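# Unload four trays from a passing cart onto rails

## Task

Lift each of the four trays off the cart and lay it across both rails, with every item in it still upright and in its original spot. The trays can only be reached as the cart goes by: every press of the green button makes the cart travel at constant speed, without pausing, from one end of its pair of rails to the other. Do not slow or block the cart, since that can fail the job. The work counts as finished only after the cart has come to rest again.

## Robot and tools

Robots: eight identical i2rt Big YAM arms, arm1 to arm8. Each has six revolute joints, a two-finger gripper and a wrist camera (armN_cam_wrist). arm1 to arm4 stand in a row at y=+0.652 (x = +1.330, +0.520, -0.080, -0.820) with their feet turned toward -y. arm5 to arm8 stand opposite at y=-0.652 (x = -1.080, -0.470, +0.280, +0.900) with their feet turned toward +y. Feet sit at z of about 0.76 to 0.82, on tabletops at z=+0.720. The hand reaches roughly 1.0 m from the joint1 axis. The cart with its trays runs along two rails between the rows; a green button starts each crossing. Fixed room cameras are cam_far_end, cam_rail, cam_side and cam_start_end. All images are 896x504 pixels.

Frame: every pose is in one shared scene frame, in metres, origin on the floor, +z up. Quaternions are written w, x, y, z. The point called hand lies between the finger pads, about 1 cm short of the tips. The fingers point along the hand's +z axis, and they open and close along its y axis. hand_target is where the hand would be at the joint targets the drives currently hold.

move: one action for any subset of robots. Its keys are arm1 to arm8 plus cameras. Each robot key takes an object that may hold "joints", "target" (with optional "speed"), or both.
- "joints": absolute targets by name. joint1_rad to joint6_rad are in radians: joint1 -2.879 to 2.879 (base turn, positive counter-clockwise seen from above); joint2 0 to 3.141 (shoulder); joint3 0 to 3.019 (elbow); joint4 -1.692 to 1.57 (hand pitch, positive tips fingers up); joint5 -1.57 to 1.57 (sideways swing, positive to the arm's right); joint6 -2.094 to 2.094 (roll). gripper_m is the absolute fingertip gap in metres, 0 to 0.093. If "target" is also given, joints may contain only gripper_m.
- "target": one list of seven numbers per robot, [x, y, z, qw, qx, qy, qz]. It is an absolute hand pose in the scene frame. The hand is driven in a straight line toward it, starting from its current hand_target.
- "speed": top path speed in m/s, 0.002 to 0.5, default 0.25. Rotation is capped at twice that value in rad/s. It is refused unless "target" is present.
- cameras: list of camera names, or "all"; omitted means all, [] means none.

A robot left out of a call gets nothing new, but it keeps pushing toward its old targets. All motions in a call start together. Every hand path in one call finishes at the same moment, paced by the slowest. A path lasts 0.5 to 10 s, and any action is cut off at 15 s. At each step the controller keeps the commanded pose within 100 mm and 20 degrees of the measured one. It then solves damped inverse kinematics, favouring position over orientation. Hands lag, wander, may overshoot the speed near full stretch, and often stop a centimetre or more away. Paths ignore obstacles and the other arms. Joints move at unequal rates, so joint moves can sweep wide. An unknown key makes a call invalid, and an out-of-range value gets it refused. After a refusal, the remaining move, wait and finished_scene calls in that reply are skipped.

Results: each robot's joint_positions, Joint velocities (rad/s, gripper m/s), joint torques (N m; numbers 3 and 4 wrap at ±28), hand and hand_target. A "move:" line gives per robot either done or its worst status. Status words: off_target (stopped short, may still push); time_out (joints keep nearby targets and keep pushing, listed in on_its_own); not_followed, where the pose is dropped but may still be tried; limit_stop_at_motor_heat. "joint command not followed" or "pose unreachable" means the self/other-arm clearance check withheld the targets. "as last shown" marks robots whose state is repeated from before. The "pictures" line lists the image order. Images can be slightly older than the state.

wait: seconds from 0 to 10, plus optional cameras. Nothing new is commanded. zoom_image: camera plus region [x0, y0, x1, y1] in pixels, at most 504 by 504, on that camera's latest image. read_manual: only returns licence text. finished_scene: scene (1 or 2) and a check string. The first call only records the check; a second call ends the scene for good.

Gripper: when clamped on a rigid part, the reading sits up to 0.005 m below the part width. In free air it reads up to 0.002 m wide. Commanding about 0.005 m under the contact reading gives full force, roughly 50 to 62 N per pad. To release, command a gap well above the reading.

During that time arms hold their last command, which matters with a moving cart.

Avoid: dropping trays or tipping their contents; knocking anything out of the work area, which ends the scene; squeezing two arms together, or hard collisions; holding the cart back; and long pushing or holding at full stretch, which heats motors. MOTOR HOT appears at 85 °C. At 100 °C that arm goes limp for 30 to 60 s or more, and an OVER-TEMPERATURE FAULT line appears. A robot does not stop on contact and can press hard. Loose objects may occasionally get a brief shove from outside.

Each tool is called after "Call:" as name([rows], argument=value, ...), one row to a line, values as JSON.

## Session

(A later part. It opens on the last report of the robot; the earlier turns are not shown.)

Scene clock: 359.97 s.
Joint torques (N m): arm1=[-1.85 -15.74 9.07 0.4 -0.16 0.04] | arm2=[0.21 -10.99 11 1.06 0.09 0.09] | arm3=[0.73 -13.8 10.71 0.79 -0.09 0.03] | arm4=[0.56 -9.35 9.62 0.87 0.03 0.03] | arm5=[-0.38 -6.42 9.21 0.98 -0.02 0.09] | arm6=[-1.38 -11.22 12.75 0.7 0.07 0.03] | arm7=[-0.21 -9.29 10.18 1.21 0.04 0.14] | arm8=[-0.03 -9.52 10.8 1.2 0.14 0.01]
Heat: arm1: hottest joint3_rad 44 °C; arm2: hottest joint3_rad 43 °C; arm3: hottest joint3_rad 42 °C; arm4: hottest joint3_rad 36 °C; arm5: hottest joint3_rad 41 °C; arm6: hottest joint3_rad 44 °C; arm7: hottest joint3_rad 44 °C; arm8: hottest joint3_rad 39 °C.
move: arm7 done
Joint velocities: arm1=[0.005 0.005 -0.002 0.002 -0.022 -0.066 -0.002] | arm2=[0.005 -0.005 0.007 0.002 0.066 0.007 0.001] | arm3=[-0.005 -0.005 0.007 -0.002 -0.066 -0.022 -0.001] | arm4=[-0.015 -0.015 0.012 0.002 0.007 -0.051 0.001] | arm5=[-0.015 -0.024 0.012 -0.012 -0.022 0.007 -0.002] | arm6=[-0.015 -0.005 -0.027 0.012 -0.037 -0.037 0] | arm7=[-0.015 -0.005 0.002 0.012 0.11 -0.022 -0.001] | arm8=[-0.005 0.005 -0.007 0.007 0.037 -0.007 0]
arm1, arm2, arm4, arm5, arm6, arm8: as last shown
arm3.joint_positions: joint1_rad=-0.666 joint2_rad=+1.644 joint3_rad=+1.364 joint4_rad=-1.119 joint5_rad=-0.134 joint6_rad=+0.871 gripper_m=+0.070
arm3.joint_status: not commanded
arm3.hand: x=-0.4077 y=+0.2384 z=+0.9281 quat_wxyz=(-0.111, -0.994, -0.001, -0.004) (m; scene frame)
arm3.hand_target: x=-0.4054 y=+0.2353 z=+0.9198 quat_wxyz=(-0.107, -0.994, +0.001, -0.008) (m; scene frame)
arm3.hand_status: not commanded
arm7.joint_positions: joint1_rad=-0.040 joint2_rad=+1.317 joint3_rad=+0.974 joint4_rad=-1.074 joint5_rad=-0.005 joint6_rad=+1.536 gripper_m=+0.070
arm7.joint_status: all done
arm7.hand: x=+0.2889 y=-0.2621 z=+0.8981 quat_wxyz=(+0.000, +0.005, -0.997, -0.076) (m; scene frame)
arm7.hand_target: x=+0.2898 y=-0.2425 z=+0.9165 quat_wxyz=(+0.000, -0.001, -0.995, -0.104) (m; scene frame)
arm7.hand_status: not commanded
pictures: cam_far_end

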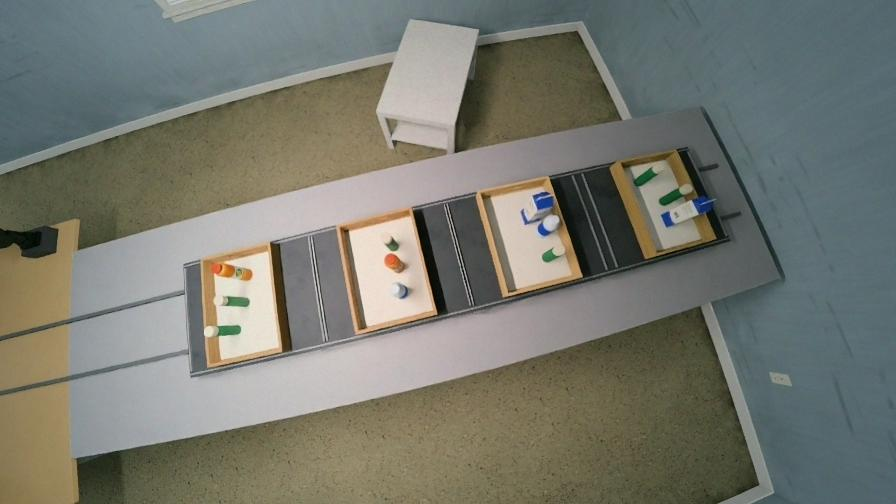

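Call:
wait(seconds=10, cameras=[])

Call:
wait(seconds=8, cameras=["cam_rail", "arm1_cam_wrist", "arm8_cam_wrist"])

Scene clock: 385.97 s.
Joint torques (N m): arm1=[-1.79 -15.27 9.06 0.39 -0.13 0.07] | arm2=[0.44 -11.4 11.18 0.96 0.08 0.07] | arm3=[0.67 -13.8 10.71 0.8 -0.09 0.03] | arm4=[0.73 -9.64 9.66 0.88 0.02 0.03] | arm5=[-0.09 -6.24 9.33 1.01 -0.01 0.1] | arm6=[-1.32 -11.22 12.74 0.69 0.06 0.02] | arm7=[-0.26 -9.29 10.19 1.2 0.04 0.16] | arm8=[0.09 -9.47 10.81 1.11 0.13 0.01]
Heat: arm1: hottest joint3_rad 44 °C; arm2: hottest joint3_rad 43 °C; arm3: hottest joint3_rad 42 °C; arm4: hottest joint3_rad 36 °C; arm5: hottest joint3_rad 41 °C; arm6: hottest joint3_rad 44 °C; arm7: hottest joint3_rad 44 °C; arm8: hottest joint3_rad 39 °C.
Joint velocities: arm1=[-0.005 -0.015 0.002 -0.002 -0.081 -0.022 0] | arm2=[-0.005 0.005 0.002 -0.012 0.007 -0.007 -0.001] | arm3=[-0.005 0.005 -0.002 0.017 -0.022 -0.022 -0.001] | arm4=[-0.005 0.005 -0.007 -0.012 0.051 0.007 -0.001] | arm5=[-0.024 -0.015 -0.002 0.007 -0.022 -0.007 0] | arm6=[-0.015 -0.024 0.012 -0.017 -0.007 -0.051 -0.001] | arm7=[0.005 -0.024 0.007 0.002 -0.125 -0.066 0] | arm8=[-0.005 0.005 0.002 0.012 -0.007 -0.022 -0.001]
arm1.joint_positions: joint1_rad=-0.721 joint2_rad=+1.691 joint3_rad=+1.378 joint4_rad=-1.131 joint5_rad=-0.138 joint6_rad=+0.836 gripper_m=+0.070
arm1.joint_status: not commanded
arm1.hand: x=+0.9953 y=+0.2437 z=+0.9319 quat_wxyz=(-0.100, -0.995, -0.008, -0.011) (m; scene frame)
arm1.hand_target: x=+0.9852 y=+0.2418 z=+0.9428 quat_wxyz=(-0.112, -0.994, +0.001, -0.001) (m; scene frame)
arm1.hand_status: not commanded
arm2.joint_positions: joint1_rad=-0.607 joint2_rad=+1.597 joint3_rad=+1.152 joint4_rad=-0.989 joint5_rad=-0.114 joint6_rad=+1.006 gripper_m=+0.070
arm2.joint_status: not commanded
arm2.hand: x=+0.2805 y=+0.2381 z=+0.9226 quat_wxyz=(-0.089, -0.996, -0.004, -0.013) (m; scene frame)
arm2.hand_target: x=+0.2733 y=+0.2298 z=+0.9336 quat_wxyz=(-0.105, -0.994, +0.000, -0.001) (m; scene frame)
arm2.hand_status: not commanded
arm3.joint_positions: joint1_rad=-0.666 joint2_rad=+1.644 joint3_rad=+1.364 joint4_rad=-1.119 joint5_rad=-0.134 joint6_rad=+0.871 gripper_m=+0.070
arm3.joint_status: not commanded
arm3.hand: x=-0.4077 y=+0.2384 z=+0.9281 quat_wxyz=(-0.111, -0.994, -0.001, -0.004) (m; scene frame)
arm3.hand_target: x=-0.4054 y=+0.2353 z=+0.9198 quat_wxyz=(-0.107, -0.994, +0.001, -0.008) (m; scene frame)
arm3.hand_status: not commanded
arm4.joint_positions: joint1_rad=-0.582 joint2_rad=+1.522 joint3_rad=+1.226 joint4_rad=-1.090 joint5_rad=-0.114 joint6_rad=+0.991 gripper_m=+0.070
arm4.joint_status: not commanded
arm4.hand: x=-1.0727 y=+0.2422 z=+0.9261 quat_wxyz=(-0.110, -0.994, +0.000, +0.001) (m; scene frame)
arm4.hand_target: x=-1.0697 y=+0.2399 z=+0.9215 quat_wxyz=(-0.107, -0.994, +0.000, -0.002) (m; scene frame)
arm4.hand_status: not commanded
arm5.joint_positions: joint1_rad=-0.109 joint2_rad=+1.361 joint3_rad=+0.912 joint4_rad=-0.905 joint5_rad=-0.012 joint6_rad=+1.491 gripper_m=+0.070
arm5.joint_status: not commanded
arm5.hand: x=-1.0546 y=-0.2466 z=+0.9179 quat_wxyz=(-0.002, +0.007, -0.994, -0.108) (m; scene frame)
arm5.hand_target: x=-1.0540 y=-0.2444 z=+0.9142 quat_wxyz=(+0.000, +0.001, -0.995, -0.104) (m; scene frame)
arm5.hand_status: not commanded
arm6.joint_positions: joint1_rad=-0.249 joint2_rad=+1.330 joint3_rad=+0.991 joint4_rad=-1.061 joint5_rad=-0.047 joint6_rad=+1.349 gripper_m=+0.070
arm6.joint_status: not commanded
arm6.hand: x=-0.3894 y=-0.2606 z=+0.9054 quat_wxyz=(+0.012, +0.004, -0.996, -0.090) (m; scene frame)
arm6.hand_target: x=-0.3845 y=-0.2473 z=+0.9183 quat_wxyz=(+0.008, -0.001, -0.994, -0.106) (m; scene frame)
arm6.hand_status: not commanded
arm7.joint_positions: joint1_rad=-0.040 joint2_rad=+1.317 joint3_rad=+0.974 joint4_rad=-1.074 joint5_rad=-0.005 joint6_rad=+1.538 gripper_m=+0.070
arm7.joint_status: all done
arm7.hand: x=+0.2889 y=-0.2621 z=+0.8981 quat_wxyz=(+0.000, +0.005, -0.997, -0.076) (m; scene frame)
arm7.hand_target: x=+0.2898 y=-0.2425 z=+0.9165 quat_wxyz=(+0.000, -0.001, -0.995, -0.104) (m; scene frame)
arm7.hand_status: not commanded
arm8.joint_positions: joint1_rad=-0.338 joint2_rad=+1.325 joint3_rad=+0.931 joint4_rad=-0.978 joint5_rad=-0.059 joint6_rad=+1.277 gripper_m=+0.070
arm8.joint_status: not commanded
arm8.hand: x=+1.0014 y=-0.2682 z=+0.9275 quat_wxyz=(-0.008, +0.007, -0.995, -0.101) (m; scene frame)
arm8.hand_target: x=+1.0041 y=-0.2620 z=+0.9252 quat_wxyz=(-0.008, +0.001, -0.995, -0.103) (m; scene frame)
arm8.hand_status: not commanded
wait: 10.00 s; at rest from the start
pictures: none
No camera images: "cameras" was empty.

Scene clock: 393.97 s.
Joint torques (N m): arm1=[-2.02 -15.85 9.1 0.51 -0.13 0.07] | arm2=[0.73 -10.87 11.18 1.1 0.11 0.03] | arm3=[0.67 -13.8 10.71 0.8 -0.09 0.03] | arm4=[0.5 -9.35 9.57 0.83 0.01 0.01] | arm5=[-0.26 -6.12 9.36 1.09 -0.03 0.11] | arm6=[-1.32 -11.16 12.75 0.72 0.07 0.02] | arm7=[-0.15 -9.35 10.21 1.2 0.04 0.17] | arm8=[-0.21 -9.41 10.81 1.1 0.14 0.02]
Heat: arm1: hottest joint3_rad 44 °C; arm2: hottest joint3_rad 43 °C; arm3: hottest joint3_rad 42 °C; arm4: hottest joint3_rad 36 °C; arm5: hottest joint3_rad 41 °C; arm6: hottest joint3_rad 44 °C; arm7: hottest joint3_rad 44 °C; arm8: hottest joint3_rad 39 °C.
Joint velocities: arm1=[-0.015 0.005 -0.002 -0.027 -0.11 -0.037 0] | arm2=[0.005 -0.005 -0.002 -0.002 0.007 0.037 -0.001] | arm3=[-0.015 -0.015 -0.027 -0.012 -0.051 0.007 0] | arm4=[-0.005 -0.005 0.002 -0.002 -0.022 -0.051 0] | arm5=[-0.005 -0.015 -0.002 -0.012 0.007 0.022 0.001] | arm6=[0.005 -0.005 -0.007 0.012 -0.051 -0.037 0] | arm7=[-0.015 -0.024 -0.007 -0.012 0.066 0.007 0] | arm8=[-0.015 -0.005 -0.027 -0.012 0.007 -0.022 0.001]
arm1.joint_positions: joint1_rad=-0.721 joint2_rad=+1.691 joint3_rad=+1.378 joint4_rad=-1.131 joint5_rad=-0.138 joint6_rad=+0.836 gripper_m=+0.070
arm1.joint_status: not commanded
arm1.hand: x=+0.9953 y=+0.2437 z=+0.9319 quat_wxyz=(-0.100, -0.995, -0.008, -0.011) (m; scene frame)
arm1.hand_target: x=+0.9852 y=+0.2418 z=+0.9428 quat_wxyz=(-0.112, -0.994, +0.001, -0.001) (m; scene frame)
arm1.hand_status: not commanded
arm2.joint_positions: joint1_rad=-0.607 joint2_rad=+1.597 joint3_rad=+1.152 joint4_rad=-0.989 joint5_rad=-0.114 joint6_rad=+1.006 gripper_m=+0.070
arm2.joint_status: not commanded
arm2.hand: x=+0.2805 y=+0.2381 z=+0.9226 quat_wxyz=(-0.089, -0.996, -0.004, -0.013) (m; scene frame)
arm2.hand_target: x=+0.2733 y=+0.2298 z=+0.9336 quat_wxyz=(-0.105, -0.994, +0.000, -0.001) (m; scene frame)
arm2.hand_status: not commanded
arm3.joint_positions: joint1_rad=-0.666 joint2_rad=+1.644 joint3_rad=+1.364 joint4_rad=-1.119 joint5_rad=-0.134 joint6_rad=+0.871 gripper_m=+0.070
arm3.joint_status: not commanded
arm3.hand: x=-0.4077 y=+0.2384 z=+0.9281 quat_wxyz=(-0.111, -0.994, -0.001, -0.004) (m; scene frame)
arm3.hand_target: x=-0.4054 y=+0.2353 z=+0.9198 quat_wxyz=(-0.107, -0.994, +0.001, -0.008) (m; scene frame)
arm3.hand_status: not commanded
arm4.joint_positions: joint1_rad=-0.582 joint2_rad=+1.522 joint3_rad=+1.226 joint4_rad=-1.090 joint5_rad=-0.114 joint6_rad=+0.991 gripper_m=+0.070
arm4.joint_status: not commanded
arm4.hand: x=-1.0727 y=+0.2422 z=+0.9261 quat_wxyz=(-0.110, -0.994, +0.000, +0.001) (m; scene frame)
arm4.hand_target: x=-1.0697 y=+0.2399 z=+0.9215 quat_wxyz=(-0.107, -0.994, +0.000, -0.002) (m; scene frame)
arm4.hand_status: not commanded
arm5.joint_positions: joint1_rad=-0.109 joint2_rad=+1.361 joint3_rad=+0.912 joint4_rad=-0.905 joint5_rad=-0.012 joint6_rad=+1.491 gripper_m=+0.070
arm5.joint_status: not commanded
arm5.hand: x=-1.0546 y=-0.2466 z=+0.9179 quat_wxyz=(-0.002, +0.007, -0.994, -0.108) (m; scene frame)
arm5.hand_target: x=-1.0540 y=-0.2444 z=+0.9142 quat_wxyz=(+0.000, +0.001, -0.995, -0.104) (m; scene frame)
arm5.hand_status: not commanded
arm6.joint_positions: joint1_rad=-0.249 joint2_rad=+1.330 joint3_rad=+0.991 joint4_rad=-1.061 joint5_rad=-0.047 joint6_rad=+1.349 gripper_m=+0.070
arm6.joint_status: not commanded
arm6.hand: x=-0.3894 y=-0.2606 z=+0.9054 quat_wxyz=(+0.012, +0.004, -0.996, -0.090) (m; scene frame)
arm6.hand_target: x=-0.3845 y=-0.2473 z=+0.9183 quat_wxyz=(+0.008, -0.001, -0.994, -0.106) (m; scene frame)
arm6.hand_status: not commanded
arm7.joint_positions: joint1_rad=-0.040 joint2_rad=+1.317 joint3_rad=+0.974 joint4_rad=-1.074 joint5_rad=-0.005 joint6_rad=+1.538 gripper_m=+0.070
arm7.joint_status: all done
arm7.hand: x=+0.2889 y=-0.2621 z=+0.8981 quat_wxyz=(+0.000, +0.005, -0.997, -0.076) (m; scene frame)
arm7.hand_target: x=+0.2898 y=-0.2425 z=+0.9165 quat_wxyz=(+0.000, -0.001, -0.995, -0.104) (m; scene frame)
arm7.hand_status: not commanded
arm8.joint_positions: joint1_rad=-0.338 joint2_rad=+1.325 joint3_rad=+0.931 joint4_rad=-0.978 joint5_rad=-0.059 joint6_rad=+1.277 gripper_m=+0.070
arm8.joint_status: not commanded
arm8.hand: x=+1.0014 y=-0.2682 z=+0.9275 quat_wxyz=(-0.008, +0.007, -0.995, -0.101) (m; scene frame)
arm8.hand_target: x=+1.0041 y=-0.2620 z=+0.9252 quat_wxyz=(-0.008, +0.001, -0.995, -0.103) (m; scene frame)
arm8.hand_status: not commanded
wait: 8.00 s; at rest by 0.27 s
pictures: arm1_cam_wrist, arm8_cam_wrist, cam_rail
camera_calibration:
arm1_cam_wrist: T_world_to_cam=[[-0.0113515, 0.97559, -0.219307, -0.0199913], [0.798809, 0.140773, 0.584882, -1.36957], [0.601477, -0.168545, -0.780908, 0.294846], [0, 0, 0, 1]] pos_world=[0.916453, 0.261996, 1.0269]
arm8_cam_wrist: T_world_to_cam=[[0.00752716, -0.978893, -0.204236, -0.0809064], [-0.821551, -0.122492, 0.556821, 0.278184], [-0.570086, 0.163599, -0.805132, 1.48564], [0, 0, 0, 1]] pos_world=[1.07609, -0.288172, 1.02471]

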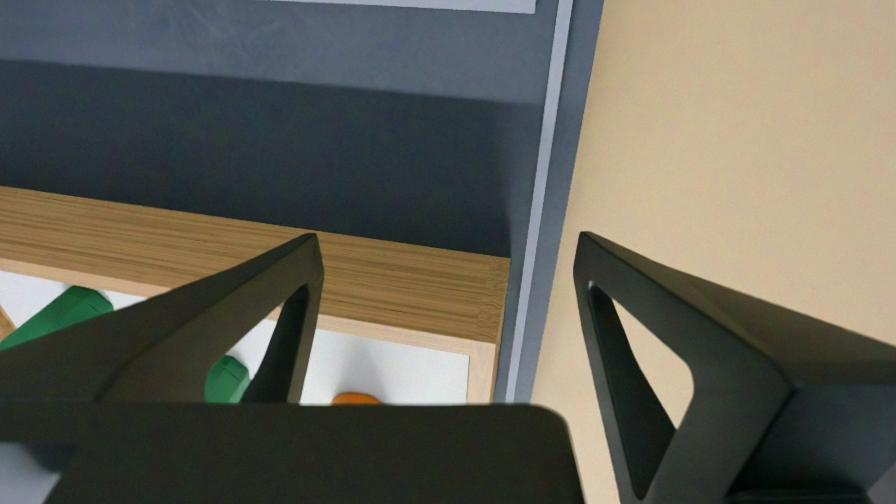

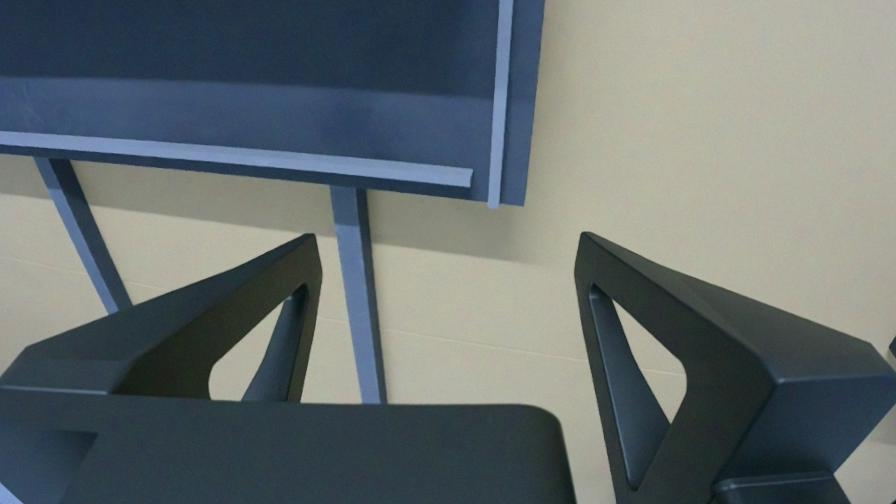

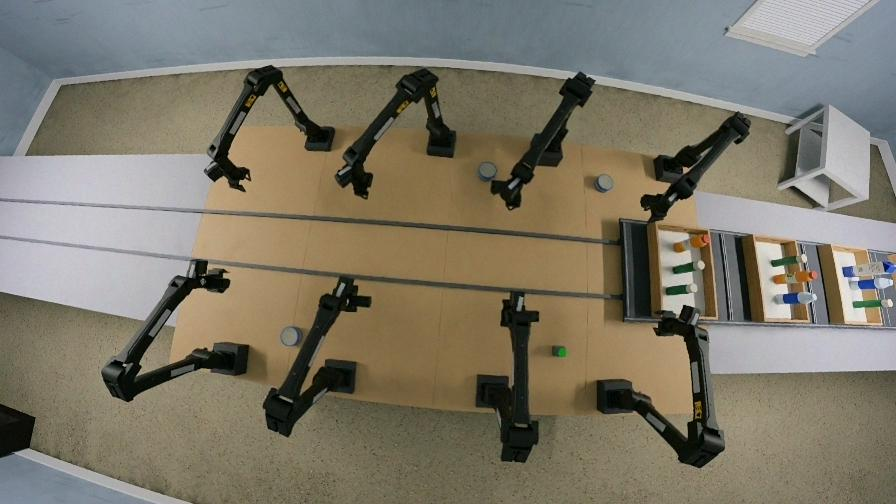

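Call:
wait(seconds=0.2, cameras=["cam_rail", "arm8_cam_wrist"])

Scene clock: 405.17 s.
Joint torques (N m): arm1=[-1.9 -15.56 9.2 0.4 -0.15 0.01] | arm2=[0.03 -10.99 11.06 1.07 0.1 0.04] | arm3=[0.67 -13.8 10.71 0.79 -0.09 0.03] | arm4=[0.67 -9.41 9.65 0.85 0.03 0.03] | arm5=[-0.15 -6.07 9.22 1.09 -0.02 0.07] | arm6=[-1.32 -11.11 12.75 0.7 0.07 0.03] | arm7=[-0.21 -9.29 10.21 1.2 0.04 0.17] | arm8=[-0.09 -9.41 10.86 1.13 0.13 0.02]
Heat: arm1: hottest joint3_rad 44 °C; arm2: hottest joint3_rad 43 °C; arm3: hottest joint3_rad 42 °C; arm4: hottest joint3_rad 36 °C; arm5: hottest joint3_rad 41 °C; arm6: hottest joint3_rad 44 °C; arm7: hottest joint3_rad 44 °C; arm8: hottest joint3_rad 39 °C.
Joint velocities: arm1=[-0.015 0.005 -0.007 0.007 0.037 0.051 0.001] | arm2=[-0.005 -0.005 -0.017 -0.007 -0.081 -0.022 0] | arm3=[0.005 -0.005 -0.012 -0.007 -0.022 0.007 0] | arm4=[0.005 0.005 0.002 -0.002 0.007 -0.051 0] | arm5=[0.005 0.005 0.007 -0.017 0.066 -0.007 0] | arm6=[0.005 -0.005 -0.002 0.012 -0.022 -0.007 0.001] | arm7=[-0.005 -0.024 -0.002 0.007 0.022 -0.007 0] | arm8=[-0.005 -0.005 -0.012 -0.012 -0.022 -0.037 0]
arm1.joint_positions: joint1_rad=-0.721 joint2_rad=+1.691 joint3_rad=+1.378 joint4_rad=-1.131 joint5_rad=-0.138 joint6_rad=+0.836 gripper_m=+0.070
arm1.joint_status: not commanded
arm1.hand: x=+0.9953 y=+0.2437 z=+0.9319 quat_wxyz=(-0.100, -0.995, -0.008, -0.011) (m; scene frame)
arm1.hand_target: x=+0.9852 y=+0.2418 z=+0.9428 quat_wxyz=(-0.112, -0.994, +0.001, -0.001) (m; scene frame)
arm1.hand_status: not commanded
arm2.joint_positions: joint1_rad=-0.607 joint2_rad=+1.597 joint3_rad=+1.152 joint4_rad=-0.989 joint5_rad=-0.114 joint6_rad=+1.006 gripper_m=+0.070
arm2.joint_status: not commanded
arm2.hand: x=+0.2805 y=+0.2381 z=+0.9226 quat_wxyz=(-0.089, -0.996, -0.004, -0.013) (m; scene frame)
arm2.hand_target: x=+0.2733 y=+0.2298 z=+0.9336 quat_wxyz=(-0.105, -0.994, +0.000, -0.001) (m; scene frame)
arm2.hand_status: not commanded
arm3.joint_positions: joint1_rad=-0.666 joint2_rad=+1.644 joint3_rad=+1.364 joint4_rad=-1.119 joint5_rad=-0.134 joint6_rad=+0.871 gripper_m=+0.070
arm3.joint_status: not commanded
arm3.hand: x=-0.4077 y=+0.2384 z=+0.9281 quat_wxyz=(-0.111, -0.994, -0.001, -0.004) (m; scene frame)
arm3.hand_target: x=-0.4054 y=+0.2353 z=+0.9198 quat_wxyz=(-0.107, -0.994, +0.001, -0.008) (m; scene frame)
arm3.hand_status: not commanded
arm4.joint_positions: joint1_rad=-0.582 joint2_rad=+1.522 joint3_rad=+1.226 joint4_rad=-1.090 joint5_rad=-0.114 joint6_rad=+0.991 gripper_m=+0.070
arm4.joint_status: not commanded
arm4.hand: x=-1.0727 y=+0.2422 z=+0.9261 quat_wxyz=(-0.110, -0.994, +0.000, +0.001) (m; scene frame)
arm4.hand_target: x=-1.0697 y=+0.2399 z=+0.9215 quat_wxyz=(-0.107, -0.994, +0.000, -0.002) (m; scene frame)
arm4.hand_status: not commanded
arm5.joint_positions: joint1_rad=-0.109 joint2_rad=+1.361 joint3_rad=+0.912 joint4_rad=-0.905 joint5_rad=-0.012 joint6_rad=+1.491 gripper_m=+0.070
arm5.joint_status: not commanded
arm5.hand: x=-1.0546 y=-0.2466 z=+0.9179 quat_wxyz=(-0.002, +0.007, -0.994, -0.108) (m; scene frame)
arm5.hand_target: x=-1.0540 y=-0.2444 z=+0.9142 quat_wxyz=(+0.000, +0.001, -0.995, -0.104) (m; scene frame)
arm5.hand_status: not commanded
arm6.joint_positions: joint1_rad=-0.249 joint2_rad=+1.330 joint3_rad=+0.991 joint4_rad=-1.061 joint5_rad=-0.047 joint6_rad=+1.349 gripper_m=+0.070
arm6.joint_status: not commanded
arm6.hand: x=-0.3894 y=-0.2606 z=+0.9054 quat_wxyz=(+0.012, +0.004, -0.996, -0.090) (m; scene frame)
arm6.hand_target: x=-0.3845 y=-0.2473 z=+0.9183 quat_wxyz=(+0.008, -0.001, -0.994, -0.106) (m; scene frame)
arm6.hand_status: not commanded
arm7.joint_positions: joint1_rad=-0.040 joint2_rad=+1.317 joint3_rad=+0.974 joint4_rad=-1.074 joint5_rad=-0.005 joint6_rad=+1.538 gripper_m=+0.070
arm7.joint_status: all done
arm7.hand: x=+0.2889 y=-0.2621 z=+0.8981 quat_wxyz=(+0.000, +0.005, -0.997, -0.076) (m; scene frame)
arm7.hand_target: x=+0.2898 y=-0.2425 z=+0.9165 quat_wxyz=(+0.000, -0.001, -0.995, -0.104) (m; scene frame)
arm7.hand_status: not commanded
arm8.joint_positions: joint1_rad=-0.338 joint2_rad=+1.325 joint3_rad=+0.931 joint4_rad=-0.978 joint5_rad=-0.059 joint6_rad=+1.277 gripper_m=+0.070
arm8.joint_status: not commanded
arm8.hand: x=+1.0014 y=-0.2682 z=+0.9275 quat_wxyz=(-0.008, +0.007, -0.995, -0.101) (m; scene frame)
arm8.hand_target: x=+1.0041 y=-0.2620 z=+0.9252 quat_wxyz=(-0.008, +0.001, -0.995, -0.103) (m; scene frame)
arm8.hand_status: not commanded
wait: 0.20 s; at rest from the start
pictures: arm8_cam_wrist, cam_rail
camera_calibration:
arm8_cam_wrist: T_world_to_cam=[[0.00752716, -0.978893, -0.204236, -0.0809064], [-0.821551, -0.122492, 0.556821, 0.278184], [-0.570086, 0.163599, -0.805132, 1.48564], [0, 0, 0, 1]] pos_world=[1.07609, -0.288172, 1.02471]

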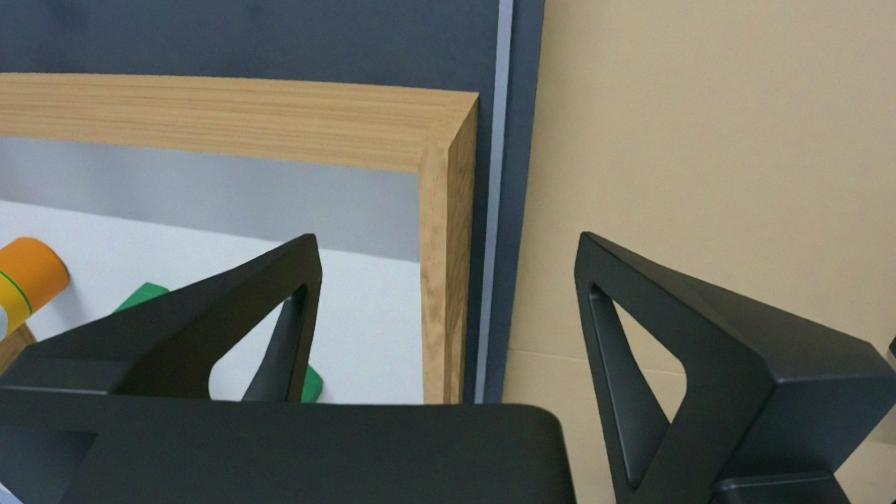

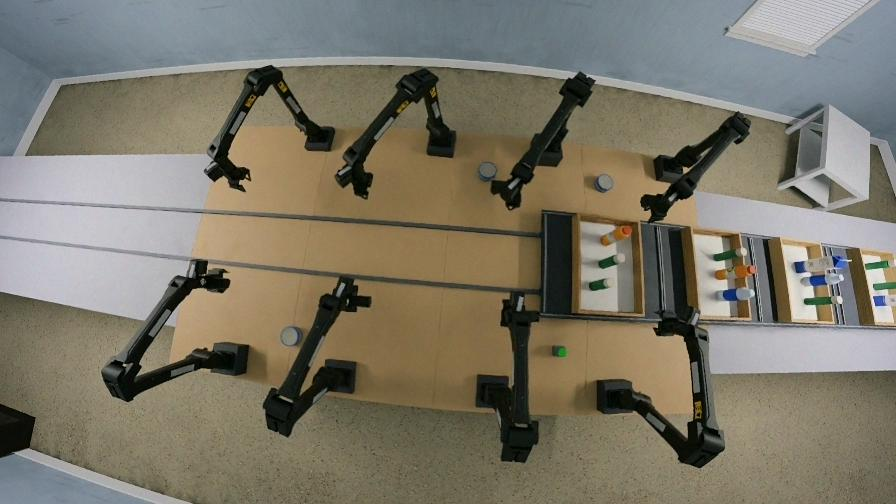

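Call:
wait(seconds=0.2, cameras=["cam_rail"])

Scene clock: 446.73 s.
Joint torques (N m): arm1=[-2.2 -15.79 9.02 0.5 -0.12 0.1] | arm2=[0.5 -11.4 11.14 1.06 0.11 0.04] | arm3=[0.73 -13.8 10.71 0.8 -0.1 0.03] | arm4=[0.62 -9.29 9.62 0.85 0.02 0.03] | arm5=[0.03 -6.36 9.28 0.94 -0.02 0.12] | arm6=[-1.32 -11.28 12.74 0.7 0.07 0.02] | arm7=[-0.26 -9.35 10.19 1.21 0.04 0.17] | arm8=[-0.15 -9.58 10.81 1.14 0.13 0.02]
Heat: arm1: hottest joint3_rad 45 °C; arm2: hottest joint3_rad 43 °C; arm3: hottest joint3_rad 42 °C; arm4: hottest joint3_rad 36 °C; arm5: hottest joint3_rad 41 °C; arm6: hottest joint3_rad 45 °C; arm7: hottest joint3_rad 45 °C; arm8: hottest joint3_rad 39 °C.
Joint velocities: arm1=[0.005 0.005 -0.012 -0.007 0.051 -0.007 0] | arm2=[-0.005 -0.015 -0.017 -0.017 -0.007 -0.022 -0.001] | arm3=[-0.015 -0.005 -0.002 0.002 -0.037 -0.022 -0.002] | arm4=[0.005 -0.005 0.007 -0.012 -0.022 0.051 0] | arm5=[-0.015 0.005 0.012 -0.017 0.022 0.022 0] | arm6=[-0.005 -0.005 -0.017 -0.017 -0.007 0.007 -0.001] | arm7=[-0.005 -0.005 0.002 -0.012 -0.095 0.095 0] | arm8=[-0.005 0.005 -0.007 -0.002 -0.007 -0.051 0]
arm1.joint_positions: joint1_rad=-0.721 joint2_rad=+1.691 joint3_rad=+1.378 joint4_rad=-1.131 joint5_rad=-0.138 joint6_rad=+0.836 gripper_m=+0.070
arm1.joint_status: not commanded
arm1.hand: x=+0.9953 y=+0.2437 z=+0.9319 quat_wxyz=(-0.100, -0.995, -0.008, -0.011) (m; scene frame)
arm1.hand_target: x=+0.9852 y=+0.2418 z=+0.9428 quat_wxyz=(-0.112, -0.994, +0.001, -0.001) (m; scene frame)
arm1.hand_status: not commanded
arm2.joint_positions: joint1_rad=-0.607 joint2_rad=+1.597 joint3_rad=+1.152 joint4_rad=-0.989 joint5_rad=-0.114 joint6_rad=+1.006 gripper_m=+0.070
arm2.joint_status: not commanded
arm2.hand: x=+0.2805 y=+0.2381 z=+0.9226 quat_wxyz=(-0.089, -0.996, -0.004, -0.013) (m; scene frame)
arm2.hand_target: x=+0.2733 y=+0.2298 z=+0.9336 quat_wxyz=(-0.105, -0.994, +0.000, -0.001) (m; scene frame)
arm2.hand_status: not commanded
arm3.joint_positions: joint1_rad=-0.666 joint2_rad=+1.644 joint3_rad=+1.364 joint4_rad=-1.119 joint5_rad=-0.134 joint6_rad=+0.871 gripper_m=+0.070
arm3.joint_status: not commanded
arm3.hand: x=-0.4077 y=+0.2384 z=+0.9281 quat_wxyz=(-0.111, -0.994, -0.001, -0.004) (m; scene frame)
arm3.hand_target: x=-0.4054 y=+0.2353 z=+0.9198 quat_wxyz=(-0.107, -0.994, +0.001, -0.008) (m; scene frame)
arm3.hand_status: not commanded
arm4.joint_positions: joint1_rad=-0.582 joint2_rad=+1.522 joint3_rad=+1.226 joint4_rad=-1.090 joint5_rad=-0.114 joint6_rad=+0.991 gripper_m=+0.070
arm4.joint_status: not commanded
arm4.hand: x=-1.0727 y=+0.2422 z=+0.9261 quat_wxyz=(-0.110, -0.994, +0.000, +0.001) (m; scene frame)
arm4.hand_target: x=-1.0697 y=+0.2399 z=+0.9215 quat_wxyz=(-0.107, -0.994, +0.000, -0.002) (m; scene frame)
arm4.hand_status: not commanded
arm5.joint_positions: joint1_rad=-0.109 joint2_rad=+1.361 joint3_rad=+0.912 joint4_rad=-0.905 joint5_rad=-0.012 joint6_rad=+1.491 gripper_m=+0.070
arm5.joint_status: not commanded
arm5.hand: x=-1.0546 y=-0.2466 z=+0.9179 quat_wxyz=(-0.002, +0.007, -0.994, -0.108) (m; scene frame)
arm5.hand_target: x=-1.0540 y=-0.2444 z=+0.9142 quat_wxyz=(+0.000, +0.001, -0.995, -0.104) (m; scene frame)
arm5.hand_status: not commanded
arm6.joint_positions: joint1_rad=-0.249 joint2_rad=+1.330 joint3_rad=+0.991 joint4_rad=-1.061 joint5_rad=-0.047 joint6_rad=+1.349 gripper_m=+0.070
arm6.joint_status: not commanded
arm6.hand: x=-0.3894 y=-0.2606 z=+0.9054 quat_wxyz=(+0.012, +0.004, -0.996, -0.090) (m; scene frame)
arm6.hand_target: x=-0.3845 y=-0.2473 z=+0.9183 quat_wxyz=(+0.008, -0.001, -0.994, -0.106) (m; scene frame)
arm6.hand_status: not commanded
arm7.joint_positions: joint1_rad=-0.040 joint2_rad=+1.317 joint3_rad=+0.974 joint4_rad=-1.074 joint5_rad=-0.005 joint6_rad=+1.538 gripper_m=+0.070
arm7.joint_status: all done
arm7.hand: x=+0.2889 y=-0.2621 z=+0.8981 quat_wxyz=(+0.000, +0.005, -0.997, -0.076) (m; scene frame)
arm7.hand_target: x=+0.2898 y=-0.2425 z=+0.9165 quat_wxyz=(+0.000, -0.001, -0.995, -0.104) (m; scene frame)
arm7.hand_status: not commanded
arm8.joint_positions: joint1_rad=-0.338 joint2_rad=+1.325 joint3_rad=+0.931 joint4_rad=-0.978 joint5_rad=-0.059 joint6_rad=+1.277 gripper_m=+0.070
arm8.joint_status: not commanded
arm8.hand: x=+1.0014 y=-0.2682 z=+0.9275 quat_wxyz=(-0.008, +0.007, -0.995, -0.101) (m; scene frame)
arm8.hand_target: x=+1.0041 y=-0.2620 z=+0.9252 quat_wxyz=(-0.008, +0.001, -0.995, -0.103) (m; scene frame)
arm8.hand_status: not commanded
wait: 0.20 s; at rest from the start
pictures: cam_rail

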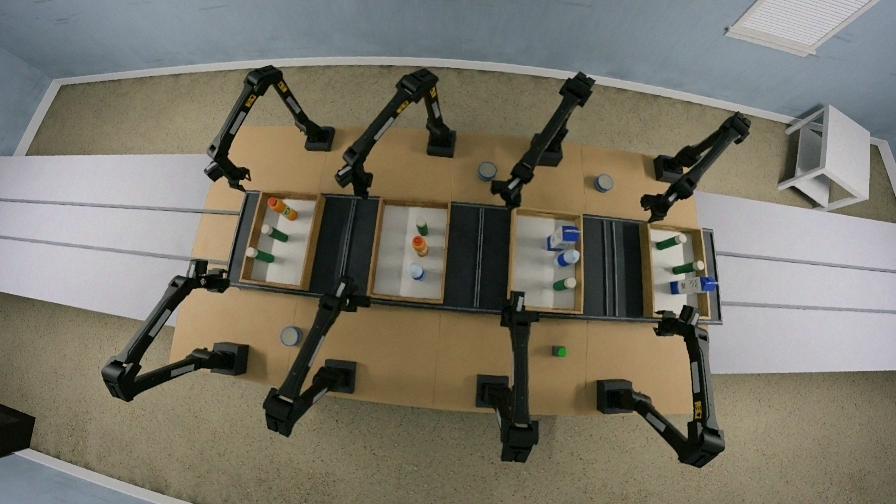

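Call:
move(arm1={"target": [0.855, 0.2403, 0.8434, 0.1045, 0.9945, 0, 0], "speed": 0.12}, arm2={"target": [0.146, 0.2262, 0.8347, 0.1045, 0.9945, 0, 0], "speed": 0.12}, arm3={"target": [-0.533, 0.2337, 0.8285, 0.1045, 0.9945, 0, 0], "speed": 0.12}, arm4={"target": [-1.197, 0.2423, 0.8236, 0.1045, 0.9945, 0, 0], "speed": 0.12}, arm5={"target": [-1.186, -0.2464, 0.8208, 0, 0, 0.9945, 0.1045], "speed": 0.12}, arm6={"target": [-0.520, -0.2446, 0.8331, 0, 0, 0.9945, 0.1045], "speed": 0.12}, arm7={"target": [0.156, -0.2435, 0.8237, 0, 0, 0.9945, 0.1045], "speed": 0.12}, arm8={"target": [0.873, -0.238, 0.8433, 0, 0, 0.9945, 0.1045], "speed": 0.12}, cameras=[])

Call:
move(arm1={"joints": {"gripper_m": 0.0}, "target": [0.7535, 0.2403, 0.9634, 0.1045, 0.9945, 0, 0], "speed": 0.0629}, arm2={"joints": {"gripper_m": 0.0}, "target": [0.0445, 0.2262, 0.9547, 0.1045, 0.9945, 0, 0], "speed": 0.0629}, arm3={"joints": {"gripper_m": 0.0}, "target": [-0.6345, 0.2337, 0.9485, 0.1045, 0.9945, 0, 0], "speed": 0.0629}, arm4={"joints": {"gripper_m": 0.0}, "target": [-1.2985, 0.2423, 0.9436, 0.1045, 0.9945, 0, 0], "speed": 0.0629}, arm5={"joints": {"gripper_m": 0.0}, "target": [-1.2875, -0.2464, 0.9408, 0, 0, 0.9945, 0.1045], "speed": 0.0629}, arm6={"joints": {"gripper_m": 0.0}, "target": [-0.6215, -0.2446, 0.9531, 0, 0, 0.9945, 0.1045], "speed": 0.0629}, arm7={"joints": {"gripper_m": 0.0}, "target": [0.0545, -0.2435, 0.9437, 0, 0, 0.9945, 0.1045], "speed": 0.0629}, arm8={"joints": {"gripper_m": 0.0}, "target": [0.7715, -0.238, 0.9633, 0, 0, 0.9945, 0.1045], "speed": 0.0629}, cameras=["cam_rail"])

Scene clock: 460.50 s.
Joint torques (N m): arm1=[-2.2 -17.55 11.19 0.62 -0.01 -0.05] | arm2=[-0.21 -13.1 12.97 1.13 0.08 -0.07] | arm3=[-0.21 -15.68 14.97 0.95 0.02 -0.18] | arm4=[-0.03 -10.93 12.49 1.05 -0.05 -0.11] | arm5=[0.15 -7.41 6.42 1.42 0.06 0.11] | arm6=[0.21 -11.87 9.05 1.13 -0.05 0.03] | arm7=[0.56 -9.93 5.74 1.58 0 0.17] | arm8=[0.85 -10.81 8.03 1.18 0.27 0.04]
Heat: arm1: hottest joint3_rad 45 °C; arm2: hottest joint3_rad 44 °C; arm3: hottest joint3_rad 42 °C; arm4: hottest joint3_rad 36 °C; arm5: hottest joint3_rad 41 °C; arm6: hottest joint3_rad 45 °C; arm7: hottest joint3_rad 45 °C; arm8: hottest joint3_rad 39 °C.
move: arm1 off_target; arm2 off_target; arm3 off_target; arm4 off_target; arm5 off_target; arm6 done; arm7 done; arm8 off_target
Joint velocities: arm1=[0.005 -0.015 -0.007 0.012 -0.051 0.007 0] | arm2=[0.015 -0.005 -0.002 -0.007 -0.007 -0.007 0] | arm3=[-0.005 0.005 -0.002 0.002 -0.007 -0.007 0] | arm4=[0.005 -0.015 -0.002 -0.017 0.022 -0.007 0] | arm5=[0.005 -0.005 0.012 -0.002 0.066 -0.022 -0.001] | arm6=[-0.015 -0.024 -0.012 0.002 -0.051 -0.022 -0.001] | arm7=[-0.005 -0.015 0.002 -0.007 -0.037 0.022 -0.001] | arm8=[0.005 0.005 0.002 0.012 0.007 0.081 0]
arm1.joint_positions: joint1_rad=-0.877 joint2_rad=+2.000 joint3_rad=+1.541 joint4_rad=-1.047 joint5_rad=-0.156 joint6_rad=+0.686 gripper_m=+0.070
arm1.joint_status: not commanded
arm1.hand: x=+0.8833 y=+0.2518 z=+0.8276 quat_wxyz=(-0.089, -0.996, -0.004, -0.026) (m; scene frame)
arm1.hand_target: x=+0.8578 y=+0.2419 z=+0.8433 quat_wxyz=(-0.106, -0.994, +0.000, -0.002) (m; scene frame)
arm1.hand_status: off_target (0.034 m and 3.5 deg from the pose sent, 0.166 m and 1.6 deg at the start)
arm2.joint_positions: joint1_rad=-0.801 joint2_rad=+1.898 joint3_rad=+1.262 joint4_rad=-0.842 joint5_rad=-0.145 joint6_rad=+0.823 gripper_m=+0.070
arm2.joint_status: not commanded
arm2.hand: x=+0.1681 y=+0.2448 z=+0.8189 quat_wxyz=(-0.084, -0.996, +0.002, -0.023) (m; scene frame)
arm2.hand_target: x=+0.1458 y=+0.2286 z=+0.8352 quat_wxyz=(-0.106, -0.994, +0.000, +0.001) (m; scene frame)
arm2.hand_status: off_target (0.033 m and 3.5 deg from the pose sent, 0.161 m and 2.4 deg at the start)
arm3.joint_positions: joint1_rad=-0.816 joint2_rad=+1.928 joint3_rad=+1.498 joint4_rad=-1.025 joint5_rad=-0.142 joint6_rad=+0.725 gripper_m=+0.070
arm3.joint_status: not commanded
arm3.hand: x=-0.5144 y=+0.2465 z=+0.8292 quat_wxyz=(-0.093, -0.996, +0.003, -0.012) (m; scene frame)
arm3.hand_target: x=-0.5338 y=+0.2351 z=+0.8299 quat_wxyz=(-0.103, -0.995, +0.000, +0.002) (m; scene frame)
arm3.hand_status: off_target (0.023 m and 1.9 deg from the pose sent, 0.160 m and 0.8 deg at the start)
arm4.joint_positions: joint1_rad=-0.774 joint2_rad=+1.795 joint3_rad=+1.285 joint4_rad=-0.938 joint5_rad=-0.138 joint6_rad=+0.801 gripper_m=+0.070
arm4.joint_status: not commanded
arm4.hand: x=-1.1816 y=+0.2560 z=+0.8217 quat_wxyz=(-0.095, -0.995, +0.003, -0.008) (m; scene frame)
arm4.hand_target: x=-1.1963 y=+0.2443 z=+0.8243 quat_wxyz=(-0.104, -0.995, +0.000, +0.001) (m; scene frame)
arm4.hand_status: off_target (0.021 m and 1.5 deg from the pose sent, 0.161 m and 0.7 deg at the start)
arm5.joint_positions: joint1_rad=+0.231 joint2_rad=+1.545 joint3_rad=+0.844 joint4_rad=-0.645 joint5_rad=+0.055 joint6_rad=+1.832 gripper_m=+0.070
arm5.joint_status: not commanded
arm5.hand: x=-1.1854 y=-0.2387 z=+0.8338 quat_wxyz=(+0.003, +0.003, -0.993, -0.115) (m; scene frame)
arm5.hand_target: x=-1.1854 y=-0.2466 z=+0.8217 quat_wxyz=(+0.001, +0.000, -0.995, -0.103) (m; scene frame)
arm5.hand_status: off_target (0.015 m and 1.3 deg from the pose sent, 0.163 m and 1.0 deg at the start)
arm6.joint_positions: joint1_rad=+0.091 joint2_rad=+1.431 joint3_rad=+0.873 joint4_rad=-0.822 joint5_rad=+0.047 joint6_rad=+1.696 gripper_m=+0.070
arm6.joint_status: not commanded
arm6.hand: x=-0.5108 y=-0.2474 z=+0.8334 quat_wxyz=(-0.003, -0.003, -0.995, -0.099) (m; scene frame)
arm6.hand_target: x=-0.5178 y=-0.2439 z=+0.8335 quat_wxyz=(+0.000, +0.000, -0.995, -0.104) (m; scene frame)
arm6.hand_status: done (0.010 m and 0.8 deg from the pose sent, 0.150 m and 2.2 deg at the start)
arm7.joint_positions: joint1_rad=+0.296 joint2_rad=+1.460 joint3_rad=+0.920 joint4_rad=-0.823 joint5_rad=+0.063 joint6_rad=+1.874 gripper_m=+0.070
arm7.joint_status: not commanded
arm7.hand: x=+0.1602 y=-0.2431 z=+0.8330 quat_wxyz=(+0.001, +0.001, -0.994, -0.108) (m; scene frame)
arm7.hand_target: x=+0.1567 y=-0.2446 z=+0.8252 quat_wxyz=(+0.003, +0.000, -0.994, -0.106) (m; scene frame)
arm7.hand_status: done (0.010 m and 0.5 deg from the pose sent, 0.153 m and 3.3 deg at the start)
arm8.joint_positions: joint1_rad=+0.004 joint2_rad=+1.456 joint3_rad=+0.843 joint4_rad=-0.728 joint5_rad=+0.008 joint6_rad=+1.624 gripper_m=+0.070
arm8.joint_status: not commanded
arm8.hand: x=+0.8785 y=-0.2379 z=+0.8538 quat_wxyz=(-0.005, +0.001, -0.994, -0.112) (m; scene frame)
arm8.hand_target: x=+0.8751 y=-0.2413 z=+0.8438 quat_wxyz=(-0.006, +0.001, -0.995, -0.104) (m; scene frame)
arm8.hand_status: off_target (0.012 m and 1.1 deg from the pose sent, 0.156 m and 1.2 deg at the start)
pictures: none
No camera images: "cameras" was empty.

Scene clock: 463.87 s.
Joint torques (N m): arm1=[-2.43 -20.48 12.64 -0.14 -0.18 -0.11] | arm2=[0.09 -15.03 15.15 -0.1 -0.14 -0.05] | arm3=[-0.26 -17.9 16.66 0.02 -0.2 -0.18] | arm4=[-0.73 -12.98 13.79 0.4 -0.13 -0.11] | arm5=[0.67 -9.23 12.94 0.42 0.21 0.1] | arm6=[0.03 -14.1 14.35 0.27 0.16 0.03] | arm7=[0.44 -12.1 11.18 -0.08 0.26 0.17] | arm8=[0.97 -13.39 14.24 0.28 0.28 0.02]
Heat: arm1: hottest joint3_rad 45 °C; arm2: hottest joint3_rad 44 °C; arm3: hottest joint3_rad 43 °C; arm4: hottest joint3_rad 37 °C; arm5: hottest joint3_rad 41 °C; arm6: hottest joint3_rad 45 °C; arm7: hottest joint3_rad 45 °C; arm8: hottest joint3_rad 39 °C.
move: arm1 off_target; arm2 off_target; arm3 off_target; arm4 off_target; arm5 off_target; arm6 off_target; arm7 off_target; arm8 off_target
Joint velocities: arm1=[0.015 -0.005 -0.012 -0.007 0.007 -0.007 0] | arm2=[-0.005 0.005 0.002 -0.002 -0.022 0.081 0] | arm3=[0.005 -0.005 0.017 0.002 0.051 0.066 -0.003] | arm4=[-0.005 0.015 0.002 -0.002 -0.022 0.051 -0.002] | arm5=[-0.005 -0.005 -0.007 0.002 0.007 -0.007 -0.001] | arm6=[-0.015 -0.015 0.007 -0.027 0.051 -0.007 0] | arm7=[-0.024 -0.015 0.007 -0.007 -0.037 -0.037 0] | arm8=[-0.005 0.005 0.002 0.002 0.037 0.037 0]
arm1.joint_positions: joint1_rad=-0.964 joint2_rad=+2.194 joint3_rad=+2.186 joint4_rad=-1.495 joint5_rad=-0.160 joint6_rad=+0.603 gripper_m=+0.001
arm1.joint_status: all done
arm1.hand: x=+0.7702 y=+0.2386 z=+0.9453 quat_wxyz=(-0.093, -0.996, -0.002, -0.019) (m; scene frame)
arm1.hand_target: x=+0.7526 y=+0.2390 z=+0.9619 quat_wxyz=(-0.106, -0.994, +0.000, +0.000) (m; scene frame)
arm1.hand_status: off_target (0.025 m and 2.6 deg from the pose sent, 0.188 m and 3.5 deg at the start)
arm2.joint_positions: joint1_rad=-0.921 joint2_rad=+1.951 joint3_rad=+1.687 joint4_rad=-1.209 joint5_rad=-0.157 joint6_rad=+0.704 gripper_m=+0.001
arm2.joint_status: all done
arm2.hand: x=+0.0611 y=+0.2368 z=+0.9361 quat_wxyz=(-0.092, -0.996, +0.002, -0.015) (m; scene frame)
arm2.hand_target: x=+0.0459 y=+0.2295 z=+0.9554 quat_wxyz=(-0.106, -0.994, +0.000, +0.001) (m; scene frame)
arm2.hand_status: off_target (0.027 m and 2.2 deg from the pose sent, 0.185 m and 3.5 deg at the start)
arm3.joint_positions: joint1_rad=-0.911 joint2_rad=+2.068 joint3_rad=+2.060 joint4_rad=-1.431 joint5_rad=-0.152 joint6_rad=+0.628 gripper_m=+0.000
arm3.joint_status: all done
arm3.hand: x=-0.6198 y=+0.2407 z=+0.9539 quat_wxyz=(-0.102, -0.995, +0.002, +0.001) (m; scene frame)
arm3.hand_target: x=-0.6329 y=+0.2366 z=+0.9499 quat_wxyz=(-0.104, -0.995, +0.000, +0.002) (m; scene frame)
arm3.hand_status: off_target (0.017 m and 0.3 deg from the pose sent, 0.170 m and 1.9 deg at the start)
arm4.joint_positions: joint1_rad=-0.889 joint2_rad=+1.891 joint3_rad=+1.771 joint4_rad=-1.320 joint5_rad=-0.154 joint6_rad=+0.684 gripper_m=+0.001
arm4.joint_status: all done
arm4.hand: x=-1.2864 y=+0.2482 z=+0.9461 quat_wxyz=(-0.103, -0.995, +0.001, +0.000) (m; scene frame)
arm4.hand_target: x=-1.2991 y=+0.2429 z=+0.9436 quat_wxyz=(-0.105, -0.994, +0.000, +0.001) (m; scene frame)
arm4.hand_status: off_target (0.014 m and 0.2 deg from the pose sent, 0.169 m and 1.5 deg at the start)
arm5.joint_positions: joint1_rad=+0.463 joint2_rad=+1.484 joint3_rad=+1.048 joint4_rad=-1.004 joint5_rad=+0.097 joint6_rad=+2.062 gripper_m=+0.000
arm5.joint_status: all done
arm5.hand: x=-1.2755 y=-0.2632 z=+0.9183 quat_wxyz=(-0.012, +0.004, -0.997, -0.081) (m; scene frame)
arm5.hand_target: x=-1.2865 y=-0.2475 z=+0.9409 quat_wxyz=(+0.001, +0.000, -0.995, -0.104) (m; scene frame)
arm5.hand_status: off_target (0.030 m and 3.1 deg from the pose sent, 0.148 m and 1.3 deg at the start)
arm6.joint_positions: joint1_rad=+0.350 joint2_rad=+1.393 joint3_rad=+1.100 joint4_rad=-1.157 joint5_rad=+0.091 joint6_rad=+1.949 gripper_m=+0.001
arm6.joint_status: all done
arm6.hand: x=-0.6081 y=-0.2599 z=+0.9247 quat_wxyz=(-0.012, -0.001, -0.997, -0.074) (m; scene frame)
arm6.hand_target: x=-0.6190 y=-0.2462 z=+0.9533 quat_wxyz=(+0.000, +0.000, -0.995, -0.104) (m; scene frame)
arm6.hand_status: off_target (0.035 m and 3.8 deg from the pose sent, 0.163 m and 0.8 deg at the start)
arm7.joint_positions: joint1_rad=+0.521 joint2_rad=+1.460 joint3_rad=+1.174 joint4_rad=-1.148 joint5_rad=+0.099 joint6_rad=+2.089 gripper_m=+0.001
arm7.joint_status: all done
arm7.hand: x=+0.0663 y=-0.2586 z=+0.9190 quat_wxyz=(-0.009, +0.006, -0.996, -0.083) (m; scene frame)
arm7.hand_target: x=+0.0556 y=-0.2453 z=+0.9437 quat_wxyz=(+0.003, +0.002, -0.995, -0.105) (m; scene frame)
arm7.hand_status: off_target (0.031 m and 2.7 deg from the pose sent, 0.153 m and 0.5 deg at the start; a joint's target at an end of its range on 27 of 101 steps)
arm8.joint_positions: joint1_rad=+0.252 joint2_rad=+1.391 joint3_rad=+1.039 joint4_rad=-1.064 joint5_rad=+0.057 joint6_rad=+1.871 gripper_m=+0.000
arm8.joint_status: all done
arm8.hand: x=+0.7835 y=-0.2500 z=+0.9380 quat_wxyz=(-0.012, -0.001, -0.997, -0.080) (m; scene frame)
arm8.hand_target: x=+0.7727 y=-0.2363 z=+0.9626 quat_wxyz=(-0.004, +0.001, -0.994, -0.106) (m; scene frame)
arm8.hand_status: off_target (0.030 m and 3.1 deg from the pose sent, 0.153 m and 1.1 deg at the start)
pictures: cam_rail

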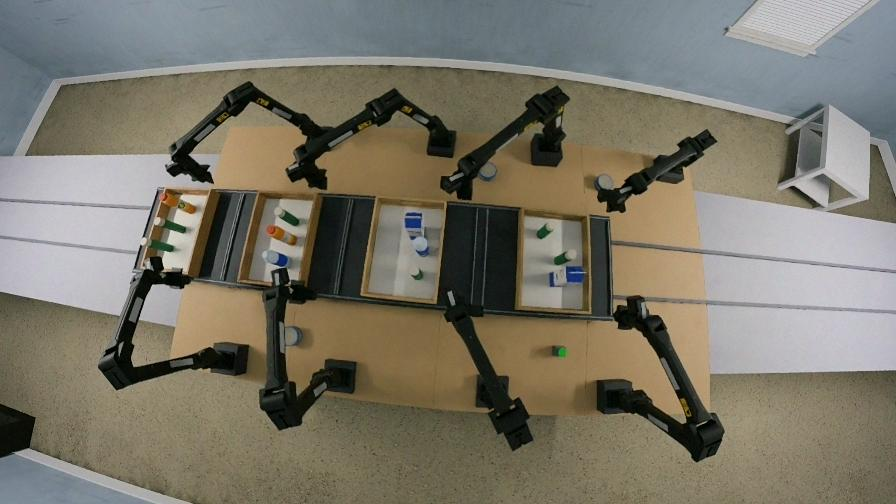

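Call:
move(arm1={"joints": {"gripper_m": 0.07}}, arm2={"joints": {"gripper_m": 0.07}}, arm3={"joints": {"gripper_m": 0.07}}, arm4={"joints": {"gripper_m": 0.07}}, arm5={"joints": {"gripper_m": 0.07}}, arm6={"joints": {"gripper_m": 0.07}}, arm7={"joints": {"gripper_m": 0.07}}, arm8={"joints": {"gripper_m": 0.07}}, cameras=["cam_rail"])

Scene clock: 486.50 s.
Joint torques (N m): arm1=[-2.43 -20.19 12.48 -0.08 -0.21 -0.14] | arm2=[-0.21 -14.68 15.05 -0.28 -0.11 -0.07] | arm3=[-0.26 -17.96 16.65 0.05 -0.19 -0.18] | arm4=[-0.56 -12.92 13.82 0.38 -0.11 -0.1] | arm5=[0.03 -8.94 12.93 0.35 0.19 0.08] | arm6=[0.03 -14.15 14.35 0.27 0.16 0.03] | arm7=[0.44 -12.1 11.18 -0.08 0.25 0.16] | arm8=[0.91 -13.45 14.24 0.23 0.28 0]
Heat: arm1: hottest joint3_rad 46 °C; arm2: hottest joint3_rad 46 °C; arm3: hottest joint3_rad 46 °C; arm4: hottest joint3_rad 39 °C; arm5: hottest joint3_rad 44 °C; arm6: hottest joint3_rad 48 °C; arm7: hottest joint3_rad 49 °C; arm8: hottest joint3_rad 40 °C.
move: arm1 done; arm2 done; arm3 done; arm4 done; arm5 done; arm6 done; arm7 done; arm8 done
Joint velocities: arm1=[-0.005 -0.015 -0.002 0.017 -0.051 0.037 -0.001] | arm2=[-0.005 0.005 -0.007 -0.007 0.007 -0.007 -0.001] | arm3=[-0.024 -0.005 -0.012 -0.007 0.007 -0.037 0.001] | arm4=[-0.005 0.005 -0.002 0.007 -0.007 0.007 0] | arm5=[0.015 -0.015 -0.012 -0.022 -0.022 0.007 0] | arm6=[0.015 -0.024 0.002 0.007 0.11 -0.037 -0.001] | arm7=[-0.005 0.015 0.012 0.007 0.081 -0.022 -0.001] | arm8=[0.005 -0.005 -0.012 0.017 0.066 0.037 -0.001]
arm1.joint_positions: joint1_rad=-0.964 joint2_rad=+2.194 joint3_rad=+2.186 joint4_rad=-1.495 joint5_rad=-0.160 joint6_rad=+0.603 gripper_m=+0.070
arm1.joint_status: all done
arm1.hand: x=+0.7702 y=+0.2386 z=+0.9453 quat_wxyz=(-0.093, -0.996, -0.002, -0.019) (m; scene frame)
arm1.hand_target: x=+0.7526 y=+0.2390 z=+0.9618 quat_wxyz=(-0.106, -0.994, +0.000, +0.000) (m; scene frame)
arm1.hand_status: not commanded
arm2.joint_positions: joint1_rad=-0.921 joint2_rad=+1.951 joint3_rad=+1.687 joint4_rad=-1.209 joint5_rad=-0.158 joint6_rad=+0.704 gripper_m=+0.070
arm2.joint_status: all done
arm2.hand: x=+0.0612 y=+0.2369 z=+0.9361 quat_wxyz=(-0.092, -0.996, +0.002, -0.015) (m; scene frame)
arm2.hand_target: x=+0.0460 y=+0.2295 z=+0.9554 quat_wxyz=(-0.106, -0.994, +0.000, +0.001) (m; scene frame)
arm2.hand_status: not commanded
arm3.joint_positions: joint1_rad=-0.911 joint2_rad=+2.068 joint3_rad=+2.060 joint4_rad=-1.431 joint5_rad=-0.153 joint6_rad=+0.628 gripper_m=+0.070
arm3.joint_status: all done
arm3.hand: x=-0.6198 y=+0.2407 z=+0.9539 quat_wxyz=(-0.102, -0.995, +0.001, +0.001) (m; scene frame)
arm3.hand_target: x=-0.6329 y=+0.2366 z=+0.9499 quat_wxyz=(-0.104, -0.995, +0.000, +0.002) (m; scene frame)
arm3.hand_status: not commanded
arm4.joint_positions: joint1_rad=-0.889 joint2_rad=+1.891 joint3_rad=+1.771 joint4_rad=-1.320 joint5_rad=-0.154 joint6_rad=+0.683 gripper_m=+0.070
arm4.joint_status: all done
arm4.hand: x=-1.2864 y=+0.2482 z=+0.9461 quat_wxyz=(-0.103, -0.995, +0.000, +0.000) (m; scene frame)
arm4.hand_target: x=-1.2991 y=+0.2429 z=+0.9436 quat_wxyz=(-0.105, -0.995, +0.000, +0.001) (m; scene frame)
arm4.hand_status: not commanded
arm5.joint_positions: joint1_rad=+0.463 joint2_rad=+1.484 joint3_rad=+1.048 joint4_rad=-1.004 joint5_rad=+0.097 joint6_rad=+2.062 gripper_m=+0.070
arm5.joint_status: all done
arm5.hand: x=-1.2755 y=-0.2632 z=+0.9183 quat_wxyz=(-0.011, +0.004, -0.997, -0.081) (m; scene frame)
arm5.hand_target: x=-1.2865 y=-0.2475 z=+0.9409 quat_wxyz=(+0.001, +0.000, -0.995, -0.104) (m; scene frame)
arm5.hand_status: not commanded
arm6.joint_positions: joint1_rad=+0.350 joint2_rad=+1.393 joint3_rad=+1.100 joint4_rad=-1.157 joint5_rad=+0.091 joint6_rad=+1.950 gripper_m=+0.070
arm6.joint_status: all done
arm6.hand: x=-0.6081 y=-0.2600 z=+0.9246 quat_wxyz=(-0.012, -0.002, -0.997, -0.074) (m; scene frame)
arm6.hand_target: x=-0.6189 y=-0.2462 z=+0.9532 quat_wxyz=(+0.000, +0.000, -0.995, -0.104) (m; scene frame)
arm6.hand_status: not commanded
arm7.joint_positions: joint1_rad=+0.521 joint2_rad=+1.460 joint3_rad=+1.174 joint4_rad=-1.148 joint5_rad=+0.099 joint6_rad=+2.090 gripper_m=+0.070
arm7.joint_status: all done
arm7.hand: x=+0.0663 y=-0.2586 z=+0.9190 quat_wxyz=(-0.009, +0.005, -0.996, -0.083) (m; scene frame)
arm7.hand_target: x=+0.0556 y=-0.2453 z=+0.9437 quat_wxyz=(+0.003, +0.002, -0.995, -0.105) (m; scene frame)
arm7.hand_status: not commanded
arm8.joint_positions: joint1_rad=+0.252 joint2_rad=+1.391 joint3_rad=+1.039 joint4_rad=-1.064 joint5_rad=+0.057 joint6_rad=+1.872 gripper_m=+0.070
arm8.joint_status: all done
arm8.hand: x=+0.7835 y=-0.2501 z=+0.9380 quat_wxyz=(-0.012, -0.001, -0.997, -0.080) (m; scene frame)
arm8.hand_target: x=+0.7727 y=-0.2363 z=+0.9626 quat_wxyz=(-0.004, +0.001, -0.994, -0.106) (m; scene frame)
arm8.hand_status: not commanded
pictures: cam_rail

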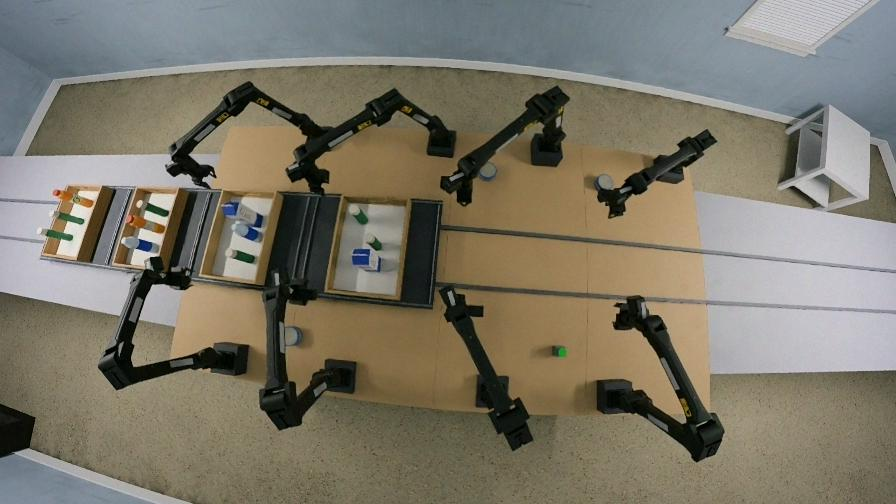

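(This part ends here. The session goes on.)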